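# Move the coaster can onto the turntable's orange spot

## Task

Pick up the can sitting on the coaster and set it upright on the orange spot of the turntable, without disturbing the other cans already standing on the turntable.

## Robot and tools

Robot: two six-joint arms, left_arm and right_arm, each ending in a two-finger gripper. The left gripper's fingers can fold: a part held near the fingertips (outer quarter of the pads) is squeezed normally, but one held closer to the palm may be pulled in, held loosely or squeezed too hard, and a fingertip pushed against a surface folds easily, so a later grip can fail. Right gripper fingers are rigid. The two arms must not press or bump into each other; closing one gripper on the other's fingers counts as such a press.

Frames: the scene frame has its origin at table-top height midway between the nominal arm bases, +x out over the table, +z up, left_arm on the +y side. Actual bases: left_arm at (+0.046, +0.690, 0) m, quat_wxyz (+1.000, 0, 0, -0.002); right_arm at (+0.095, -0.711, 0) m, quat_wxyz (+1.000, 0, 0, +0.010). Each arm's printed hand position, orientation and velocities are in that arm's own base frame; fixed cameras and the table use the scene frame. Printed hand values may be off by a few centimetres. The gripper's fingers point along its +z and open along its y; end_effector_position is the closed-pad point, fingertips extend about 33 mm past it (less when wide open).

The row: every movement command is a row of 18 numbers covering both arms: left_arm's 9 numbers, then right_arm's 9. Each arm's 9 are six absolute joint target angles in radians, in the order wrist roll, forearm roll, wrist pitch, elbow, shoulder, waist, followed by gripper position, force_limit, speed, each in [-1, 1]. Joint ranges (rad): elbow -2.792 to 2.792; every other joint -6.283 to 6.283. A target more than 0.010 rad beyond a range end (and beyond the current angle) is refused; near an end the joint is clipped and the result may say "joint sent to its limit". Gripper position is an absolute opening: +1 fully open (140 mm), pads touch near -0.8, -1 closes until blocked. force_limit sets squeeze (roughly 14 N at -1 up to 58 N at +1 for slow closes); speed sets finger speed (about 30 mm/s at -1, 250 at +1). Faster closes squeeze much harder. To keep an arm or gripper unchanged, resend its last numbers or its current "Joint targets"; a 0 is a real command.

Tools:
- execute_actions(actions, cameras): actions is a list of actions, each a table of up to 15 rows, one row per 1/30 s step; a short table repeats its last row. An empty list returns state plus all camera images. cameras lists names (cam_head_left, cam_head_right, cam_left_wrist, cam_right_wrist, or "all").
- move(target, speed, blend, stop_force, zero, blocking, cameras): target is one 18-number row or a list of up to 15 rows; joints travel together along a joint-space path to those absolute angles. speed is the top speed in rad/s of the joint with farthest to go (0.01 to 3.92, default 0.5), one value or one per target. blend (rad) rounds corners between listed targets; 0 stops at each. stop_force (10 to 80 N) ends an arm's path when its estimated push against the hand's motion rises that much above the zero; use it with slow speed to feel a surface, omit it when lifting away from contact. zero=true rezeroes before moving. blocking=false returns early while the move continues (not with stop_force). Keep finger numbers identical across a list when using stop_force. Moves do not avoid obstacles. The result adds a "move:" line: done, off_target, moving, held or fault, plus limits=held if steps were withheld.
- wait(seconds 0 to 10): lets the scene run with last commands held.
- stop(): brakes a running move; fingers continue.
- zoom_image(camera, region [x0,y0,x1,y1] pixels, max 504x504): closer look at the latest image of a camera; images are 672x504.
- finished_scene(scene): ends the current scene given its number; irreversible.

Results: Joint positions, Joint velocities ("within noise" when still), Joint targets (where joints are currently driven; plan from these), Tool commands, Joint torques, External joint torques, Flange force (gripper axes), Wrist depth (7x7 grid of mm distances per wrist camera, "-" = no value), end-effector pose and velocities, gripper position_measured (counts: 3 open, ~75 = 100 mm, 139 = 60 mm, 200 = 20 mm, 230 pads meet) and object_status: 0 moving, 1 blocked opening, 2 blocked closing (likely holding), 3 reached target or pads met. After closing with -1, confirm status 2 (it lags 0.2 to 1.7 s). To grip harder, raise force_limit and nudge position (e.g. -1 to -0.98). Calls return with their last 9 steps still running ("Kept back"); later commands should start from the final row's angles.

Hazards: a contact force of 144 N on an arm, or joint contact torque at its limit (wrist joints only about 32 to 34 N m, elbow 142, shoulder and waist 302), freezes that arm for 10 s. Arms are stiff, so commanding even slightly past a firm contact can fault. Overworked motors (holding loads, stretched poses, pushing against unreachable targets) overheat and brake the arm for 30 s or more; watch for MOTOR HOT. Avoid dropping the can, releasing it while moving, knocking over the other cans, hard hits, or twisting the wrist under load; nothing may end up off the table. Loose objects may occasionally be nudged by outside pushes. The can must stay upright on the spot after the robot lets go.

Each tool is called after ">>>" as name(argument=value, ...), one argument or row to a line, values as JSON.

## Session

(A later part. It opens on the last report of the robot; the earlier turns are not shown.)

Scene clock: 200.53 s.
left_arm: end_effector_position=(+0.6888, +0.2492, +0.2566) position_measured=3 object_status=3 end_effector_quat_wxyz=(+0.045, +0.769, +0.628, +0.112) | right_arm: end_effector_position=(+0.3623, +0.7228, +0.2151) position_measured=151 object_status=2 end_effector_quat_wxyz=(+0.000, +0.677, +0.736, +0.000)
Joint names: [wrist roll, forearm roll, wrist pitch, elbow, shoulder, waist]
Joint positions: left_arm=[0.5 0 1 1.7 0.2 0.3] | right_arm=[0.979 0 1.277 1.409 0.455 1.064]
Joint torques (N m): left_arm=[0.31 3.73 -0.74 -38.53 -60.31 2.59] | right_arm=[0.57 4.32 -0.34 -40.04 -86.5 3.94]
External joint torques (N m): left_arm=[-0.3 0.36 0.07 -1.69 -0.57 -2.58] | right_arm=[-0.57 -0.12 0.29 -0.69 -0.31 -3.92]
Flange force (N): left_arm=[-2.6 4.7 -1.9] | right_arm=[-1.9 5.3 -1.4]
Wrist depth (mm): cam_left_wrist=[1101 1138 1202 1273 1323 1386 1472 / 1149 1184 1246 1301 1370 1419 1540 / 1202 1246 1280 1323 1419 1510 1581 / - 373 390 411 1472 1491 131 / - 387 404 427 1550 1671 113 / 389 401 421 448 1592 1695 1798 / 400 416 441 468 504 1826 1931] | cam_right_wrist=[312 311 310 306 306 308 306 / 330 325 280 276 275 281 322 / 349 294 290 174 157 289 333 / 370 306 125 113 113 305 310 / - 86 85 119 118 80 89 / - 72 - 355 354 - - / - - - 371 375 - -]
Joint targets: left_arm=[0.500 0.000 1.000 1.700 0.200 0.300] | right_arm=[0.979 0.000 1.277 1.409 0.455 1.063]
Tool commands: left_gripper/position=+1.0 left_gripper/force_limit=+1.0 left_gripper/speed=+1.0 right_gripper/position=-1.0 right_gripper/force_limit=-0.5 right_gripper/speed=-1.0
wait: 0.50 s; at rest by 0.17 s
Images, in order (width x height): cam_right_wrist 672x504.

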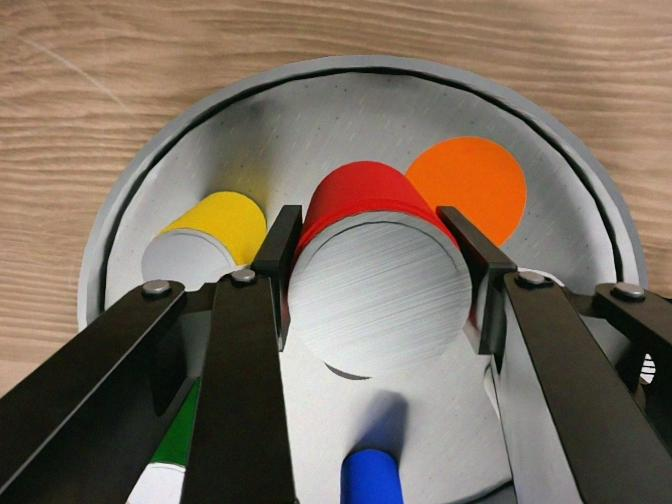

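>>> move(
  target=[0.95, 0, 1, 1.7, 0.2, 0.3, 1, 1, 1, 0.9784, 0, 1.2815, 1.3969, 0.4632, 1.0630, -1, -0.5, -1],
  speed=0.05,
  blocking=false,
)

Scene clock: 213.03 s.
left_arm: end_effector_position=(+0.6888, +0.2492, +0.2566) position_measured=3 object_status=3 end_effector_quat_wxyz=(+0.044, +0.775, +0.620, +0.112) end_effector_velocity=(+0.000, +0.000, +0.000) end_effector_angular_velocity=(+0.012, +0.003, -0.049) | right_arm: end_effector_position=(+0.3624, +0.7230, +0.2151) position_measured=151 object_status=2 end_effector_quat_wxyz=(+0.000, +0.677, +0.736, +0.000)
Joint names: [wrist roll, forearm roll, wrist pitch, elbow, shoulder, waist]
Joint positions: left_arm=[0.522 0 1 1.7 0.2 0.3] | right_arm=[0.979 0 1.277 1.408 0.456 1.064]
Joint velocities: left_arm=[0.051 0 0 0 0 0] | right_arm=[within noise]
Joint torques (N m): left_arm=[0.46 3.7 -0.71 -38.53 -60.38 2.64] | right_arm=[0.59 4.26 -0.36 -38.69 -85.63 3.57]
External joint torques (N m): left_arm=[-0.45 0.41 0.03 -1.82 -0.5 -2.7] | right_arm=[-0.59 -0.09 0.33 -1.69 -0.86 -3.6]
Flange force (N): left_arm=[-2.7 5.3 -1.9] | right_arm=[-0.4 5.8 -2.9]
Wrist depth (mm): cam_left_wrist=[1101 1127 1196 1253 1294 1386 1491 / 1143 1202 1227 1309 1362 1419 1520 / 1178 1240 1273 1316 1436 1520 1592 / - 374 393 412 1463 1500 131 / - 386 404 426 1520 1625 112 / 388 399 422 448 1613 1719 1812 / 398 415 443 466 501 1812 1900] | cam_right_wrist=[312 311 311 306 305 307 309 / 330 324 280 276 276 279 322 / 348 294 293 174 206 289 333 / 370 277 125 113 113 305 311 / - 86 85 119 118 80 89 / - 72 - 355 354 - - / - - - 376 351 - -]
Joint targets: left_arm=[0.525 0.000 1.000 1.700 0.200 0.300] | right_arm=[0.979 0.000 1.278 1.408 0.456 1.063]
Tool commands: left_gripper/position=+1.0 left_gripper/force_limit=+1.0 left_gripper/speed=+1.0 right_gripper/position=-1.0 right_gripper/force_limit=-0.5 right_gripper/speed=-1.0
move: running; left_arm: the wrist roll is farthest, 0.428 rad from its target; right_arm: the elbow is farthest, 0.011 rad from its target

>>> wait(
  seconds=10,
  cameras=[],
)

>>> wait(
  seconds=9.62,
  cameras=["cam_right_wrist"],
)

>>> execute_actions(
  actions=[
    [[0.95,0,1,1.7,0.2,0.3,1,1,1,0.9790,0,1.2815,1.3967,0.4633,1.0629,-1,-0.5,-1],[0.95,0,1,1.7,0.2,0.3,1,1,1,0.9806,0,1.2816,1.3964,0.4636,1.0626,-1,-0.5,-1],[0.95,0,1,1.7,0.2,0.3,1,1,1,0.9834,0,1.2814,1.3962,0.4640,1.0622,-1,-0.5,-1],[0.95,0,1,1.7,0.2,0.3,1,1,1,0.9874,0,1.2803,1.3964,0.4649,1.0615,-1,-0.5,-1],[0.95,0,1,1.7,0.2,0.3,1,1,1,0.9924,0,1.2786,1.3970,0.4661,1.0607,-1,-0.5,-1],[0.95,0,1,1.7,0.2,0.3,1,1,1,0.9985,0,1.2762,1.3978,0.4676,1.0597,-1,-0.5,-1],[0.95,0,1,1.7,0.2,0.3,1,1,1,1.0058,0,1.2732,1.3989,0.4696,1.0585,-1,-0.5,-1],[0.95,0,1,1.7,0.2,0.3,1,1,1,1.0142,0,1.2696,1.4002,0.4718,1.0571,-1,-0.5,-1],[0.95,0,1,1.7,0.2,0.3,1,1,1,1.0237,0,1.2656,1.4017,0.4743,1.0556,-1,-0.5,-1],[0.95,0,1,1.7,0.2,0.3,1,1,1,1.0343,0,1.2611,1.4033,0.4772,1.0538,-1,-0.5,-1],[0.95,0,1,1.7,0.2,0.3,1,1,1,1.0460,0,1.2563,1.4050,0.4803,1.0519,-1,-0.5,-1],[0.95,0,1,1.7,0.2,0.3,1,1,1,1.0588,0,1.2510,1.4070,0.4836,1.0497,-1,-0.5,-1],[0.95,0,1,1.7,0.2,0.3,1,1,1,1.0727,0,1.2455,1.4089,0.4872,1.0474,-1,-0.5,-1],[0.95,0,1,1.7,0.2,0.3,1,1,1,1.0877,0,1.2398,1.4108,0.4910,1.0448,-1,-0.5,-1],[0.95,0,1,1.7,0.2,0.3,1,1,1,1.1038,0,1.2340,1.4127,0.4950,1.0421,-1,-0.5,-1]],
    [[0.95,0,1,1.7,0.2,0.3,1,1,1,1.1204,0,1.2278,1.4150,0.4988,1.0391,-1,-0.5,-1],[0.95,0,1,1.7,0.2,0.3,1,1,1,1.1370,0,1.2215,1.4173,0.5028,1.0362,-1,-0.5,-1],[0.95,0,1,1.7,0.2,0.3,1,1,1,1.1536,0,1.2152,1.4196,0.5068,1.0333,-1,-0.5,-1],[0.95,0,1,1.7,0.2,0.3,1,1,1,1.1702,0,1.2089,1.4219,0.5108,1.0303,-1,-0.5,-1],[0.95,0,1,1.7,0.2,0.3,1,1,1,1.1868,0,1.2026,1.4240,0.5149,1.0274,-1,-0.5,-1],[0.95,0,1,1.7,0.2,0.3,1,1,1,1.2033,0,1.1965,1.4261,0.5190,1.0245,-1,-0.5,-1],[0.95,0,1,1.7,0.2,0.3,1,1,1,1.2199,0,1.1903,1.4283,0.5229,1.0215,-1,-0.5,-1],[0.95,0,1,1.7,0.2,0.3,1,1,1,1.2364,0,1.1843,1.4306,0.5266,1.0185,-1,-0.5,-1],[0.95,0,1,1.7,0.2,0.3,1,1,1,1.2529,0,1.1786,1.4328,0.5303,1.0154,-1,-0.5,-1],[0.95,0,1,1.7,0.2,0.3,1,1,1,1.2694,0,1.1731,1.4347,0.5338,1.0124,-1,-0.5,-1],[0.95,0,1,1.7,0.2,0.3,1,1,1,1.2858,0,1.1680,1.4364,0.5372,1.0094,-1,-0.5,-1],[0.95,0,1,1.7,0.2,0.3,1,1,1,1.3023,0,1.1632,1.4380,0.5404,1.0063,-1,-0.5,-1],[0.95,0,1,1.7,0.2,0.3,1,1,1,1.3188,0,1.1587,1.4396,0.5432,1.0033,-1,-0.5,-1],[0.95,0,1,1.7,0.2,0.3,1,1,1,1.3352,0,1.1548,1.4410,0.5459,1.0002,-1,-0.5,-1],[0.95,0,1,1.7,0.2,0.3,1,1,1,1.3516,0,1.1514,1.4420,0.5483,0.9971,-1,-0.5,-1]],
    [[0.95,0,1,1.7,0.2,0.3,1,1,1,1.3680,0,1.1485,1.4426,0.5504,0.9940,-1,-0.5,-1],[0.95,0,1,1.7,0.2,0.3,1,1,1,1.3845,0,1.1463,1.4430,0.5523,0.9909,-1,-0.5,-1],[0.95,0,1,1.7,0.2,0.3,1,1,1,1.4009,0,1.1446,1.4434,0.5535,0.9878,-1,-0.5,-1],[0.95,0,1,1.7,0.2,0.3,1,1,1,1.4172,0,1.1437,1.4434,0.5545,0.9846,-1,-0.5,-1],[0.95,0,1,1.7,0.2,0.3,1,1,1,1.4336,0,1.1436,1.4430,0.5551,0.9815,-1,-0.5,-1],[0.95,0,1,1.7,0.2,0.3,1,1,1,1.4500,0,1.1438,1.4423,0.5555,0.9784,-1,-0.5,-1],[0.95,0,1,1.7,0.2,0.3,1,1,1,1.4664,0,1.1441,1.4417,0.5559,0.9753,-1,-0.5,-1],[0.95,0,1,1.7,0.2,0.3,1,1,1,1.4828,0,1.1441,1.4415,0.5560,0.9721,-1,-0.5,-1],[0.95,0,1,1.7,0.2,0.3,1,1,1,1.4991,0,1.1442,1.4413,0.5561,0.9689,-1,-0.5,-1],[0.95,0,1,1.7,0.2,0.3,1,1,1,1.5155,0,1.1443,1.4412,0.5561,0.9658,-1,-0.5,-1],[0.95,0,1,1.7,0.2,0.3,1,1,1,1.5318,0,1.1443,1.4410,0.5562,0.9626,-1,-0.5,-1],[0.95,0,1,1.7,0.2,0.3,1,1,1,1.5482,0,1.1444,1.4409,0.5563,0.9595,-1,-0.5,-1],[0.95,0,1,1.7,0.2,0.3,1,1,1,1.5646,0,1.1442,1.4413,0.5561,0.9563,0.3,-0.5,-0.4],[0.95,0,1,1.7,0.2,0.3,1,1,1,1.5809,0,1.1441,1.4417,0.5558,0.9532,0.3,-0.5,-0.4],[0.95,0,1,1.7,0.2,0.3,1,1,1,1.5973,0,1.1439,1.4421,0.5556,0.9500,0.3,-0.5,-0.4]],
  ],
  cameras=["cam_right_wrist", "cam_head_left"],
)

>>> execute_actions(
  actions=[
    [[0.95,0,1,1.7,0.2,0.3,1,1,1,1.6136,0,1.1438,1.4425,0.5554,0.9468,0.3,-0.5,-0.4],[0.95,0,1,1.7,0.2,0.3,1,1,1,1.6300,0,1.1436,1.4428,0.5551,0.9437,0.3,-0.5,-0.4],[0.95,0,1,1.7,0.2,0.3,1,1,1,1.6463,0,1.1433,1.4437,0.5546,0.9405,0.3,-0.5,-0.4],[0.95,0,1,1.7,0.2,0.3,1,1,1,1.6627,0,1.1429,1.4446,0.5541,0.9374,0.3,-0.5,-0.4],[0.95,0,1,1.7,0.2,0.3,1,1,1,1.6791,0,1.1426,1.4455,0.5535,0.9342,0.3,-0.5,-0.4],[0.95,0,1,1.7,0.2,0.3,1,1,1,1.6954,0,1.1422,1.4465,0.5529,0.9311,0.3,-0.5,-0.4],[0.95,0,1,1.7,0.2,0.3,1,1,1,1.7118,0,1.1418,1.4474,0.5524,0.9279,0.3,-0.5,-0.4],[0.95,0,1,1.7,0.2,0.3,1,1,1,1.7282,0,1.1413,1.4487,0.5516,0.9248,0.3,-0.5,-0.4],[0.95,0,1,1.7,0.2,0.3,1,1,1,1.7446,0,1.1408,1.4502,0.5507,0.9217,0.3,-0.5,-0.4],[0.95,0,1,1.7,0.2,0.3,1,1,1,1.7610,0,1.1402,1.4516,0.5498,0.9185,0.3,-0.5,-0.4],[0.95,0,1,1.7,0.2,0.3,1,1,1,1.7774,0,1.1400,1.4528,0.5487,0.9154,0.3,-0.5,-0.4],[0.95,0,1,1.7,0.2,0.3,1,1,1,1.7938,0,1.1405,1.4537,0.5474,0.9123,0.3,-0.5,-0.4],[0.95,0,1,1.7,0.2,0.3,1,1,1,1.8102,0,1.1416,1.4545,0.5455,0.9092,0.3,-0.5,-0.4],[0.95,0,1,1.7,0.2,0.3,1,1,1,1.8266,0,1.1432,1.4551,0.5433,0.9061,0.3,-0.5,-0.4],[0.95,0,1,1.7,0.2,0.3,1,1,1,1.8431,0,1.1454,1.4554,0.5408,0.9031,0.3,-0.5,-0.4]],
  ],
  cameras=["cam_right_wrist", "cam_head_left"],
)

>>> execute_actions(
  actions=[
    [[0.95,0,1,1.7,0.2,0.3,1,1,1,1.8595,0,1.1481,1.4554,0.5381,0.9000,0.3,-0.5,-0.4],[0.95,0,1,1.7,0.2,0.3,1,1,1,1.8760,0,1.1514,1.4550,0.5352,0.8969,0.3,-0.5,-0.4],[0.95,0,1,1.7,0.2,0.3,1,1,1,1.8924,0,1.1550,1.4547,0.5319,0.8939,0.3,-0.5,-0.4],[0.95,0,1,1.7,0.2,0.3,1,1,1,1.9090,0,1.1590,1.4543,0.5283,0.8909,0.3,-0.5,-0.4],[0.95,0,1,1.7,0.2,0.3,1,1,1,1.9255,0,1.1633,1.4537,0.5246,0.8879,0.3,-0.5,-0.4],[0.95,0,1,1.7,0.2,0.3,1,1,1,1.9420,0,1.1680,1.4528,0.5208,0.8848,0.3,-0.5,-0.4],[0.95,0,1,1.7,0.2,0.3,1,1,1,1.9585,0,1.1730,1.4517,0.5169,0.8818,0.3,-0.5,-0.4],[0.95,0,1,1.7,0.2,0.3,1,1,1,1.9750,0,1.1782,1.4507,0.5128,0.8789,0.3,-0.5,-0.4],[0.95,0,1,1.7,0.2,0.3,1,1,1,1.9916,0,1.1835,1.4497,0.5084,0.8759,0.3,-0.5,-0.4],[0.95,0,1,1.7,0.2,0.3,1,1,1,2.0082,0,1.1889,1.4486,0.5040,0.8730,0.3,-0.5,-0.4],[0.95,0,1,1.7,0.2,0.3,1,1,1,2.0248,0,1.1945,1.4474,0.4996,0.8701,0.3,-0.5,-0.4],[0.95,0,1,1.7,0.2,0.3,1,1,1,2.0414,0,1.2002,1.4461,0.4953,0.8672,0.3,-0.5,-0.4],[0.95,0,1,1.7,0.2,0.3,1,1,1,2.0580,0,1.2059,1.4448,0.4908,0.8643,0.3,-0.5,-0.4],[0.95,0,1,1.7,0.2,0.3,1,1,1,2.0747,0,1.2115,1.4439,0.4862,0.8615,0.3,-0.5,-0.4],[0.95,0,1,1.7,0.2,0.3,1,1,1,2.0914,0,1.2171,1.4429,0.4817,0.8586,0.3,-0.5,-0.4]],
    [[0.95,0,1,1.7,0.2,0.3,1,1,1,2.1076,0,1.2226,1.4418,0.4772,0.8559,0.3,-0.5,-0.4],[0.95,0,1,1.7,0.2,0.3,1,1,1,2.1226,0,1.2280,1.4405,0.4731,0.8534,0.3,-0.5,-0.4],[0.95,0,1,1.7,0.2,0.3,1,1,1,2.1365,0,1.2334,1.4391,0.4691,0.8510,0.3,-0.5,-0.4],[0.95,0,1,1.7,0.2,0.3,1,1,1,2.1494,0,1.2385,1.4378,0.4652,0.8489,0.3,-0.5,-0.4],[0.95,0,1,1.7,0.2,0.3,1,1,1,2.1612,0,1.2434,1.4366,0.4616,0.8471,0.3,-0.5,-0.4],[0.95,0,1,1.7,0.2,0.3,1,1,1,2.1718,0,1.2481,1.4352,0.4583,0.8453,0.3,-0.5,-0.4],[0.95,0,1,1.7,0.2,0.3,1,1,1,2.1813,0,1.2525,1.4339,0.4553,0.8438,0.3,-0.5,-0.4],[0.95,0,1,1.7,0.2,0.3,1,1,1,2.1898,0,1.2565,1.4325,0.4526,0.8425,0.3,-0.5,-0.4],[0.95,0,1,1.7,0.2,0.3,1,1,1,2.1970,0,1.2602,1.4312,0.4502,0.8413,0.3,-0.5,-0.4],[0.95,0,1,1.7,0.2,0.3,1,1,1,2.2032,0,1.2634,1.4300,0.4482,0.8403,0.3,-0.5,-0.4],[0.95,0,1,1.7,0.2,0.3,1,1,1,2.2083,0,1.2662,1.4290,0.4465,0.8395,0.3,-0.5,-0.4],[0.95,0,1,1.7,0.2,0.3,1,1,1,2.2122,0,1.2684,1.4281,0.4451,0.8389,0.3,-0.5,-0.4],[0.95,0,1,1.7,0.2,0.3,1,1,1,2.2150,0,1.2701,1.4274,0.4442,0.8384,0.3,-0.5,-0.4],[0.95,0,1,1.7,0.2,0.3,1,1,1,2.2167,0,1.2711,1.4269,0.4436,0.8382,0.3,-0.5,-0.4],[0.95,0,1,1.7,0.2,0.3,1,1,1,2.2172,0,1.2714,1.4268,0.4434,0.8381,0.3,-0.5,-0.4]],
  ],
  cameras=["all"],
)

Scene clock: 221.80 s.
left_arm: end_effector_position=(+0.6888, +0.2492, +0.2566) position_measured=3 object_status=3 end_effector_quat_wxyz=(+0.019, +0.889, +0.441, +0.119) | right_arm: end_effector_position=(+0.3651, +0.7270, +0.2152) position_measured=151 object_status=2 end_effector_quat_wxyz=(+0.000, +0.677, +0.736, +0.000)
Joint names: [wrist roll, forearm roll, wrist pitch, elbow, shoulder, waist]
Joint positions: left_arm=[0.95 0 1 1.7 0.2 0.3] | right_arm=[0.978 0 1.282 1.397 0.463 1.063]
Joint torques (N m): left_arm=[0.3 3.67 -0.73 -38.48 -60.35 2.8] | right_arm=[0.57 4.33 -0.34 -40.1 -87.42 4.19]
External joint torques (N m): left_arm=[-0.29 0.42 0.04 -1.86 -0.6 -2.88] | right_arm=[-0.57 -0.12 0.29 -0.74 -0.34 -4.27]
Flange force (N): left_arm=[-0.3 5.9 -2.0] | right_arm=[-2.1 5.7 -1.5]
Wrist depth (mm): cam_left_wrist=[1149 1190 1208 1294 1316 1362 1428 / 1172 1214 1253 1301 1338 1411 1472 / 1233 1246 1280 1323 1370 1436 1472 / - 1246 1309 405 419 1445 131 / - 408 401 415 429 449 113 / 398 399 413 426 443 460 482 / 393 407 421 440 456 477 495] | cam_right_wrist=[313 311 309 309 309 308 309 / 329 325 280 279 276 317 324 / 348 295 293 174 148 290 337 / 366 305 125 113 113 304 316 / - 86 85 119 118 80 89 / - 72 - 354 353 - - / - - - 376 368 - -]
Joint targets: left_arm=[0.950 0.000 1.000 1.700 0.200 0.300] | right_arm=[0.978 0.000 1.281 1.397 0.463 1.063]
Tool commands: left_gripper/position=+1.0 left_gripper/force_limit=+1.0 left_gripper/speed=+1.0 right_gripper/position=-1.0 right_gripper/force_limit=-0.5 right_gripper/speed=-1.0
earlier move: done
wait: 3.07 of 10 s (the move ended)
No camera images: "cameras" was empty.

Scene clock: 231.43 s.
left_arm: end_effector_position=(+0.6888, +0.2492, +0.2566) position_measured=3 object_status=3 end_effector_quat_wxyz=(+0.019, +0.889, +0.441, +0.119) | right_arm: end_effector_position=(+0.3651, +0.7270, +0.2152) position_measured=151 object_status=2 end_effector_quat_wxyz=(+0.000, +0.677, +0.736, +0.000)
Joint names: [wrist roll, forearm roll, wrist pitch, elbow, shoulder, waist]
Joint positions: left_arm=[0.95 0 1 1.7 0.2 0.3] | right_arm=[0.978 0 1.282 1.397 0.463 1.063]
Joint torques (N m): left_arm=[0.31 3.71 -0.74 -38.42 -60.32 2.92] | right_arm=[0.54 4.3 -0.36 -39.89 -87.49 3.91]
External joint torques (N m): left_arm=[-0.31 0.39 0.04 -2 -0.66 -2.98] | right_arm=[-0.54 -0.1 0.31 -0.77 0.22 -3.78]
Flange force (N): left_arm=[-0.2 6.2 -2.2] | right_arm=[-0.9 5.7 -1.3]
Wrist depth (mm): cam_left_wrist=[1155 1184 1233 1260 1309 1378 1419 / 1184 1214 1246 1294 1362 1378 1436 / 1214 1260 1266 1294 1402 1454 1500 / - 1253 1323 403 419 1445 131 / - 406 401 415 431 450 112 / 399 399 411 428 445 462 480 / 396 408 423 439 458 475 497] | cam_right_wrist=[313 313 309 308 307 309 307 / 328 325 281 277 279 317 324 / 348 294 295 145 287 291 338 / 365 311 125 113 113 300 315 / - 86 85 119 118 80 89 / - 72 - 353 353 - - / - - - 374 377 - -]
Joint targets: left_arm=[0.950 0.000 1.000 1.700 0.200 0.300] | right_arm=[0.978 0.000 1.281 1.397 0.463 1.063]
Tool commands: left_gripper/position=+1.0 left_gripper/force_limit=+1.0 left_gripper/speed=+1.0 right_gripper/position=-1.0 right_gripper/force_limit=-0.5 right_gripper/speed=-1.0
wait: 9.63 s; at rest by 0.17 s
Images, in order (width x height): cam_right_wrist 672x504.

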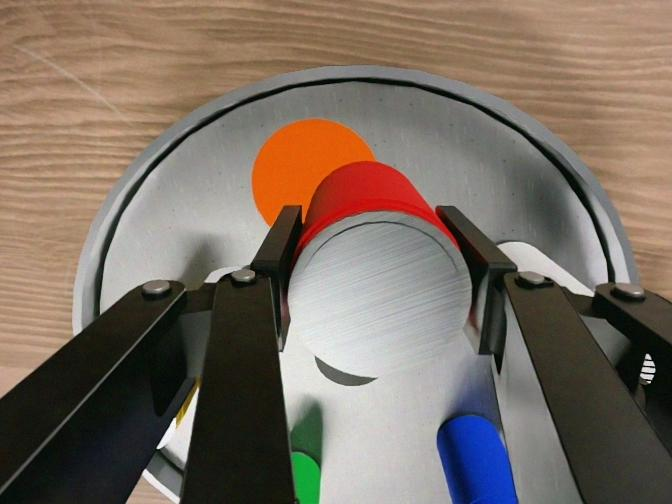

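Scene clock: 232.63 s.
left_arm: end_effector_position=(+0.6888, +0.2492, +0.2566) position_measured=3 object_status=3 end_effector_quat_wxyz=(+0.019, +0.889, +0.441, +0.119) | right_arm: end_effector_position=(+0.4333, +0.7148, +0.1157) position_measured=151 object_status=2 end_effector_quat_wxyz=(+0.000, +0.843, +0.539, +0.000) end_effector_velocity=(+0.070, -0.037, -0.020) end_effector_angular_velocity=(-0.005, +0.004, -0.586)
Joint names: [wrist roll, forearm roll, wrist pitch, elbow, shoulder, waist]
Joint positions: left_arm=[0.95 0 1 1.7 0.2 0.3] | right_arm=[1.418 0 1.144 1.443 0.554 0.985]
Joint velocities: left_arm=[within noise] | right_arm=[0.492 0 -0.018 0.001 0.024 -0.095]
Joint torques (N m): left_arm=[0.27 3.69 -0.74 -38.45 -60.52 2.73] | right_arm=[0.69 4.18 -0.54 -38.99 -95.09 5.31]
External joint torques (N m): left_arm=[-0.27 0.42 0.05 -1.99 -0.54 -2.69] | right_arm=[-0.69 -0.06 0.52 -1.03 -3.11 -4.74]
External joint torques at the end of the 1st action: left_arm=[-0.32 0.4 0.05 -2.01 -0.83 -2.87] | right_arm=[-0.62 -0.05 0.59 -0.46 -2.96 -2.56]
External joint torques at the end of the 2nd action: left_arm=[-0.28 0.4 0.04 -2.15 -0.88 -2.68] | right_arm=[-0.39 -0.07 0.13 -1.49 -2.75 -3.03]
Flange force (N): left_arm=[0.2 5.8 -2.1] | right_arm=[-2.6 6.2 -3.8]
Flange force at the end of the 1st action (N): left_arm=[-0.3 5.9 -2.3] | right_arm=[-3.3 3.7 -3.0]
Flange force at the end of the 2nd action (N): left_arm=[0.1 5.8 -2.5] | right_arm=[-0.9 4.0 -3.3]
Wrist depth (mm): cam_left_wrist=[1155 1178 1214 1287 1323 1386 1402 / 1178 1214 1266 1301 1346 1402 1463 / 1214 1240 1323 1309 1370 1445 1520 / - 1246 1316 403 418 1454 131 / - 405 401 416 429 446 112 / 400 399 412 426 442 461 479 / 396 408 422 440 457 473 495] | cam_right_wrist=[224 223 220 217 217 220 221 / 235 187 185 182 183 183 227 / 197 196 195 145 188 193 193 / 209 208 202 113 113 203 204 / - 86 85 119 118 80 89 / - 72 - 234 235 - - / - - - 243 253 - -]
Joint targets: left_arm=[0.950 0.000 1.000 1.700 0.200 0.300] | right_arm=[1.450 0.000 1.144 1.442 0.556 0.978]
Kept back: 9 steps.
Images, in order (width x height): cam_head_left 672x504, cam_right_wrist 672x504.

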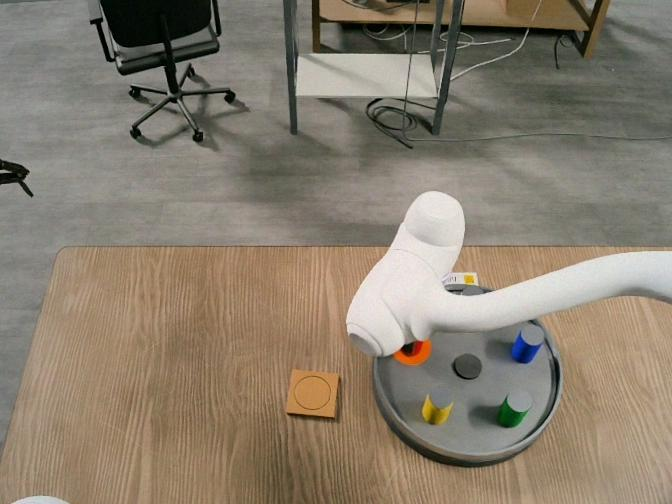

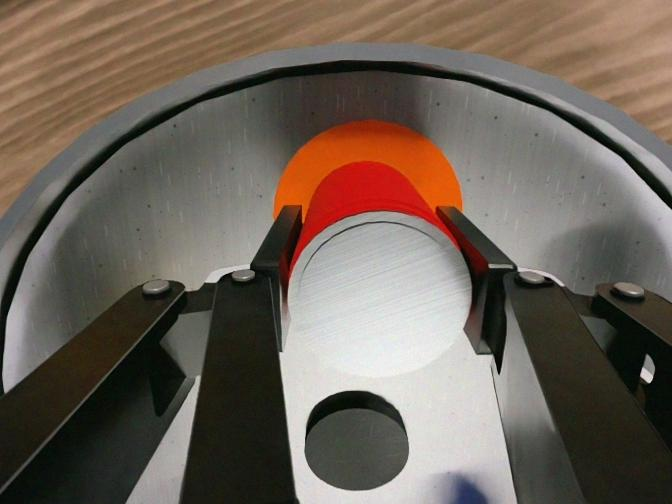

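Scene clock: 233.13 s.
left_arm: end_effector_position=(+0.6888, +0.2492, +0.2566) position_measured=3 object_status=3 end_effector_quat_wxyz=(+0.019, +0.889, +0.441, +0.119) | right_arm: end_effector_position=(+0.4663, +0.6931, +0.1152) position_measured=121 object_status=0 end_effector_quat_wxyz=(+0.000, +0.912, +0.410, +0.000) end_effector_velocity=(+0.059, -0.053, +0.001) end_effector_angular_velocity=(+0.002, -0.002, -0.584)
Joint names: [wrist roll, forearm roll, wrist pitch, elbow, shoulder, waist]
Joint positions: left_arm=[0.95 0 1 1.7 0.2 0.3] | right_arm=[1.663 0 1.144 1.445 0.554 0.937]
Joint velocities: left_arm=[within noise] | right_arm=[0.49 0 -0.013 0.029 -0.019 -0.094]
Joint torques (N m): left_arm=[0.29 3.71 -0.73 -38.51 -60.52 2.73] | right_arm=[0.31 4.13 -0.58 -37.25 -92.39 5.77]
External joint torques (N m): left_arm=[-0.28 0.38 0.04 -1.83 -0.46 -2.76] | right_arm=[-0.31 -0.17 0.49 -1.55 -1.58 -6.04]
Flange force (N): left_arm=[-0.1 5.8 -1.8] | right_arm=[2.6 7.3 -3.1]
Wrist depth (mm): cam_left_wrist=[1132 1196 1208 1260 1309 1362 1411 / 1184 1202 1287 1287 1346 1386 1454 / 1221 1260 1280 1323 1394 1454 1491 / - 1260 1309 403 421 1436 131 / - 406 400 414 428 448 113 / 398 398 412 425 445 462 481 / 395 408 423 438 458 477 494] | cam_right_wrist=[222 221 218 216 215 219 219 / 234 185 183 180 182 183 213 / 191 194 191 143 163 192 192 / 207 206 137 113 113 132 203 / - 87 117 119 119 111 86 / - 76 234 232 233 - - / - - 253 245 250 - -]
Joint targets: left_arm=[0.950 0.000 1.000 1.700 0.200 0.300] | right_arm=[1.695 0.000 1.142 1.446 0.553 0.931]
Kept back: 9 steps.
Images, in order (width x height): cam_head_left 672x504, cam_right_wrist 672x504.

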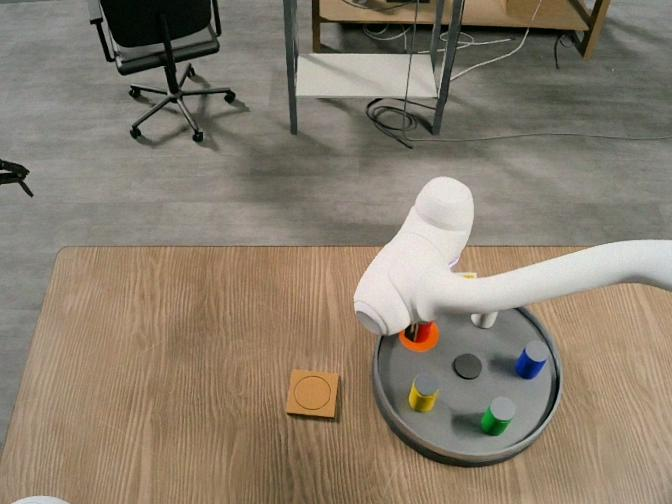

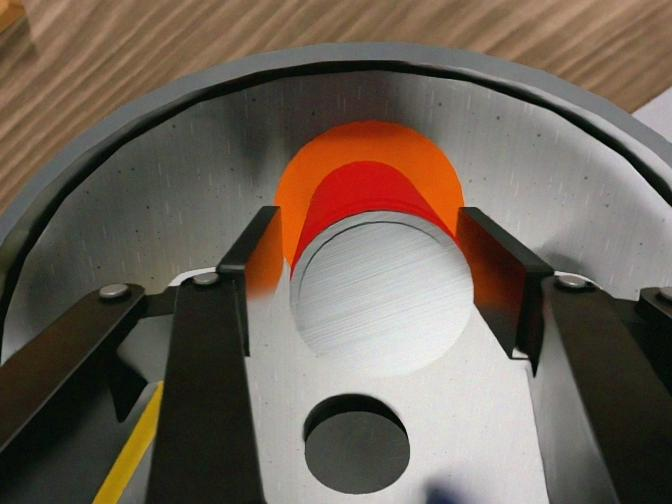

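Scene clock: 234.13 s.
left_arm: end_effector_position=(+0.6888, +0.2492, +0.2566) position_measured=3 object_status=3 end_effector_quat_wxyz=(+0.019, +0.889, +0.441, +0.119) | right_arm: end_effector_position=(+0.5071, +0.6280, +0.1922) position_measured=91 object_status=3 end_effector_quat_wxyz=(+0.000, +0.991, +0.134, +0.000) end_effector_velocity=(+0.016, -0.058, +0.116) end_effector_angular_velocity=(+0.002, -0.002, -0.447)
Joint names: [wrist roll, forearm roll, wrist pitch, elbow, shoulder, waist]
Joint positions: left_arm=[0.95 0 1 1.7 0.2 0.3] | right_arm=[2.151 0 1.239 1.438 0.465 0.849]
Joint velocities: left_arm=[within noise] | right_arm=[0.386 0 0.156 -0.042 -0.117 -0.062]
Joint torques (N m): left_arm=[0.27 3.7 -0.76 -38.53 -60.55 2.79] | right_arm=[0.88 4.22 -0.29 -37.66 -83.74 6.65]
External joint torques (N m): left_arm=[-0.27 0.41 0.06 -1.96 -0.55 -2.81] | right_arm=[-0.89 -0.14 0.23 -1.98 -2.07 -5.63]
External joint torques at the end of the 1st action: left_arm=[-0.28 0.41 0.06 -1.89 -0.58 -2.81] | right_arm=[-0.58 -0.12 0.52 -1.91 1.66 -4.68]
Flange force (N): left_arm=[0.1 5.9 -2.0] | right_arm=[5.8 5.8 -3.6]
Flange force at the end of the 1st action (N): left_arm=[-0.1 5.8 -2.0] | right_arm=[9.6 0.9 -1.8]
Wrist depth (mm): cam_left_wrist=[1143 1214 1233 1280 1331 1370 1411 / 1184 1214 1246 1323 1354 1428 1454 / 1214 1233 1301 1316 1362 1436 1491 / - 1253 1309 403 420 1419 131 / - 407 401 416 432 448 112 / 399 399 412 425 445 464 481 / 394 408 422 439 456 476 493] | cam_right_wrist=[286 287 286 285 236 - 282 / 303 298 253 249 249 243 297 / 319 266 264 190 255 262 305 / 334 277 166 189 272 136 274 / - 80 299 297 297 118 86 / - 58 320 311 317 316 - / - - 333 340 334 333 72]
Joint targets: left_arm=[0.950 0.000 1.000 1.700 0.200 0.300] | right_arm=[2.172 0.000 1.248 1.435 0.458 0.845]
Kept back: 9 steps.

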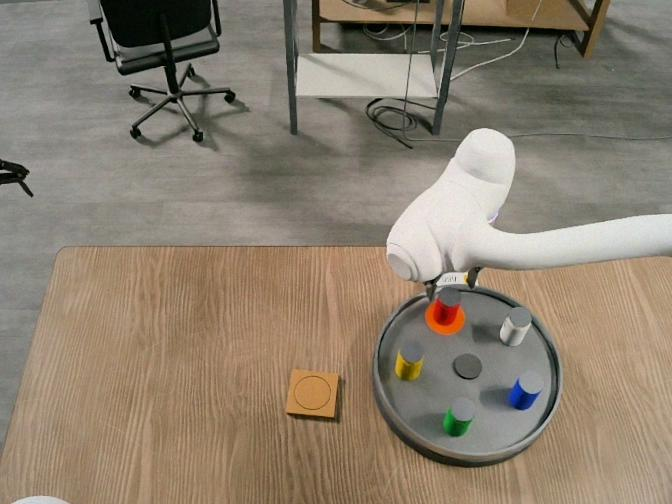

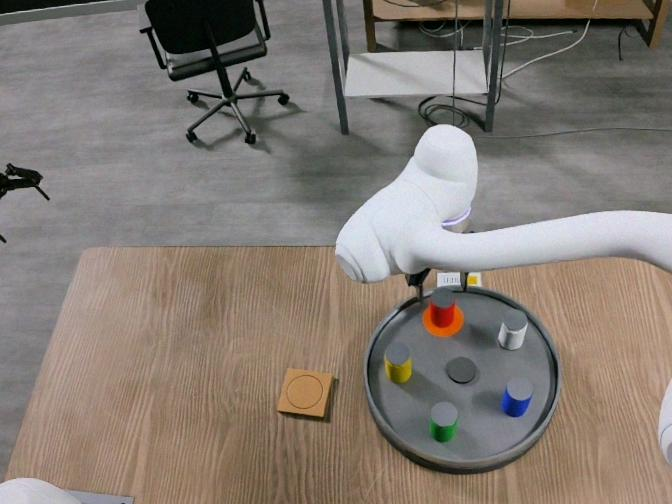

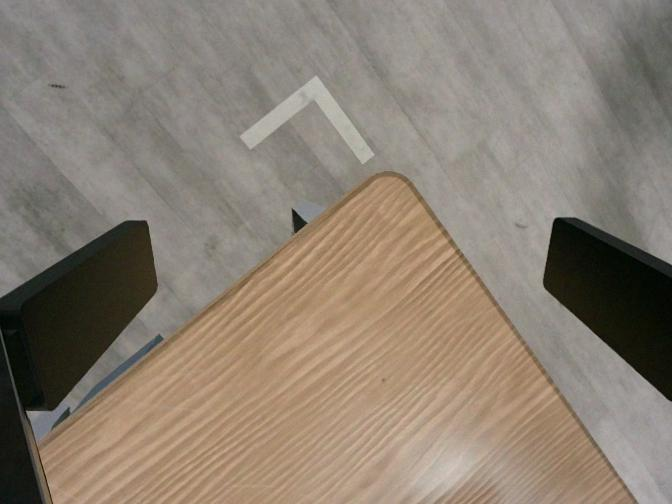

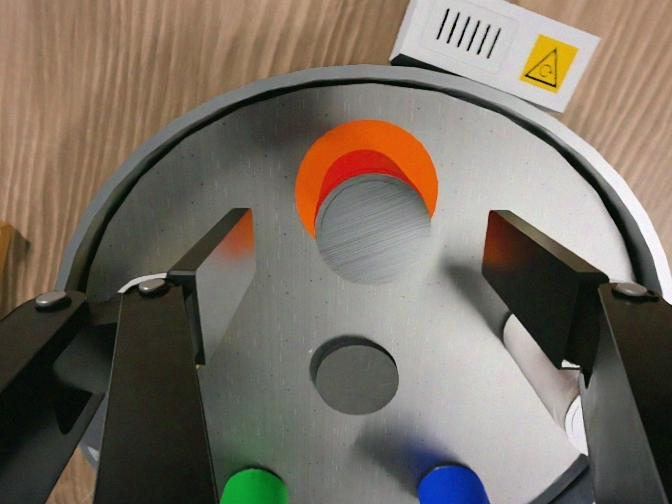

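>>> move(
  target=[0.95, 0, 1, 1.7, 0.2, 0.3, 1, 1, 1, 1.9, 0, 1.5327, 1.3593, 0.2496, 0.8381, 0.3, -0.5, -0.4],
  speed=0.3,
  cameras=["cam_right_wrist", "cam_head_left", "cam_head_right"],
)

Scene clock: 236.13 s.
left_arm: end_effector_position=(+0.6888, +0.2492, +0.2566) position_measured=3 object_status=3 end_effector_quat_wxyz=(+0.019, +0.889, +0.441, +0.119) | right_arm: end_effector_position=(+0.4505, +0.5522, +0.3996) position_measured=91 object_status=3 end_effector_quat_wxyz=(+0.000, +0.968, +0.252, +0.000)
Joint names: [wrist roll, forearm roll, wrist pitch, elbow, shoulder, waist]
Joint positions: left_arm=[0.95 0 1 1.7 0.2 0.3] | right_arm=[1.9 0 1.533 1.359 0.25 0.838]
Joint torques (N m): left_arm=[0.31 3.72 -0.71 -38.5 -60.34 2.81] | right_arm=[0.56 4.46 -0.39 -41 -67.41 4.21]
External joint torques (N m): left_arm=[-0.3 0.4 0.02 -2.11 -0.86 -2.84] | right_arm=[-0.56 -0.12 0.33 -1.55 -1.05 -4.38]
Flange force (N): left_arm=[-0.1 5.9 -2.4] | right_arm=[3.8 5.9 -3.3]
Wrist depth (mm): cam_left_wrist=[1138 1190 1227 1273 1301 1362 1419 / 1178 1214 1266 1316 1338 1402 1445 / 1227 1246 1309 1323 1370 1428 1520 / - 1246 1323 402 417 1411 131 / - 405 399 415 431 449 112 / 400 398 410 427 444 463 481 / 393 405 424 437 458 477 499] | cam_right_wrist=[473 468 422 423 463 470 472 / 499 442 452 448 449 497 494 / 531 475 473 469 402 526 519 / 564 494 144 502 500 136 551 / - 80 531 524 589 117 86 / - 58 636 636 629 629 - / - - 681 673 673 - 72]
Joint targets: left_arm=[0.950 0.000 1.000 1.700 0.200 0.300] | right_arm=[1.900 0.000 1.533 1.359 0.250 0.838]
move: done
Images, in order (width x height): cam_head_left 672x504, cam_head_right 672x504, cam_right_wrist 672x504.

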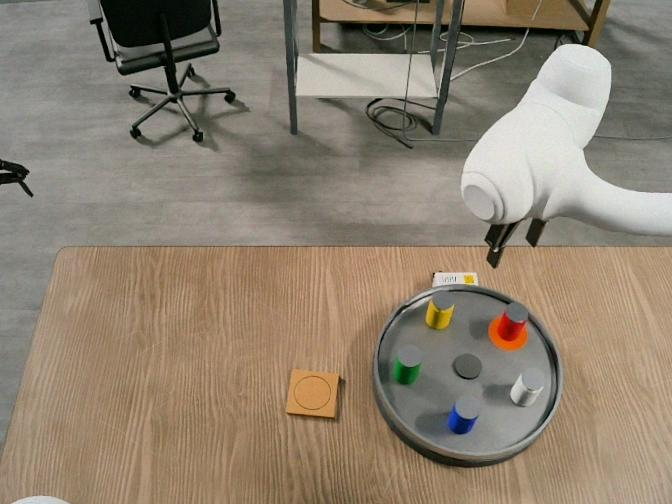

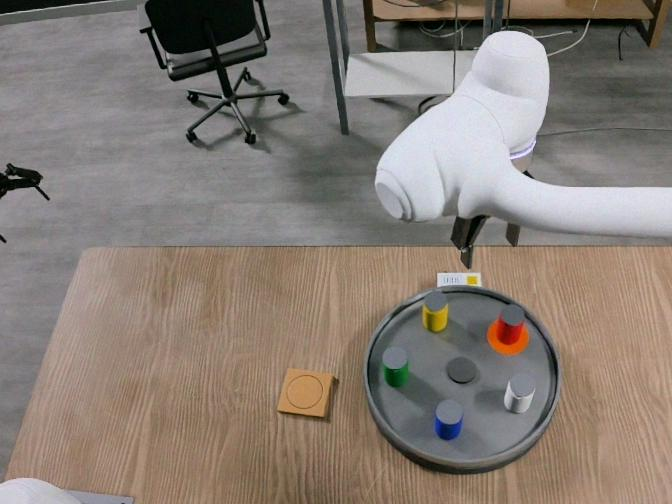

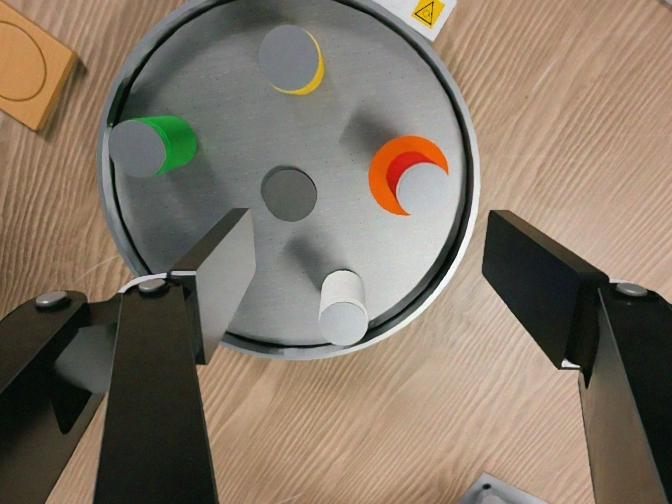

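>>> finished_scene(
  scene=1,
)

The scene is finished: the task was done.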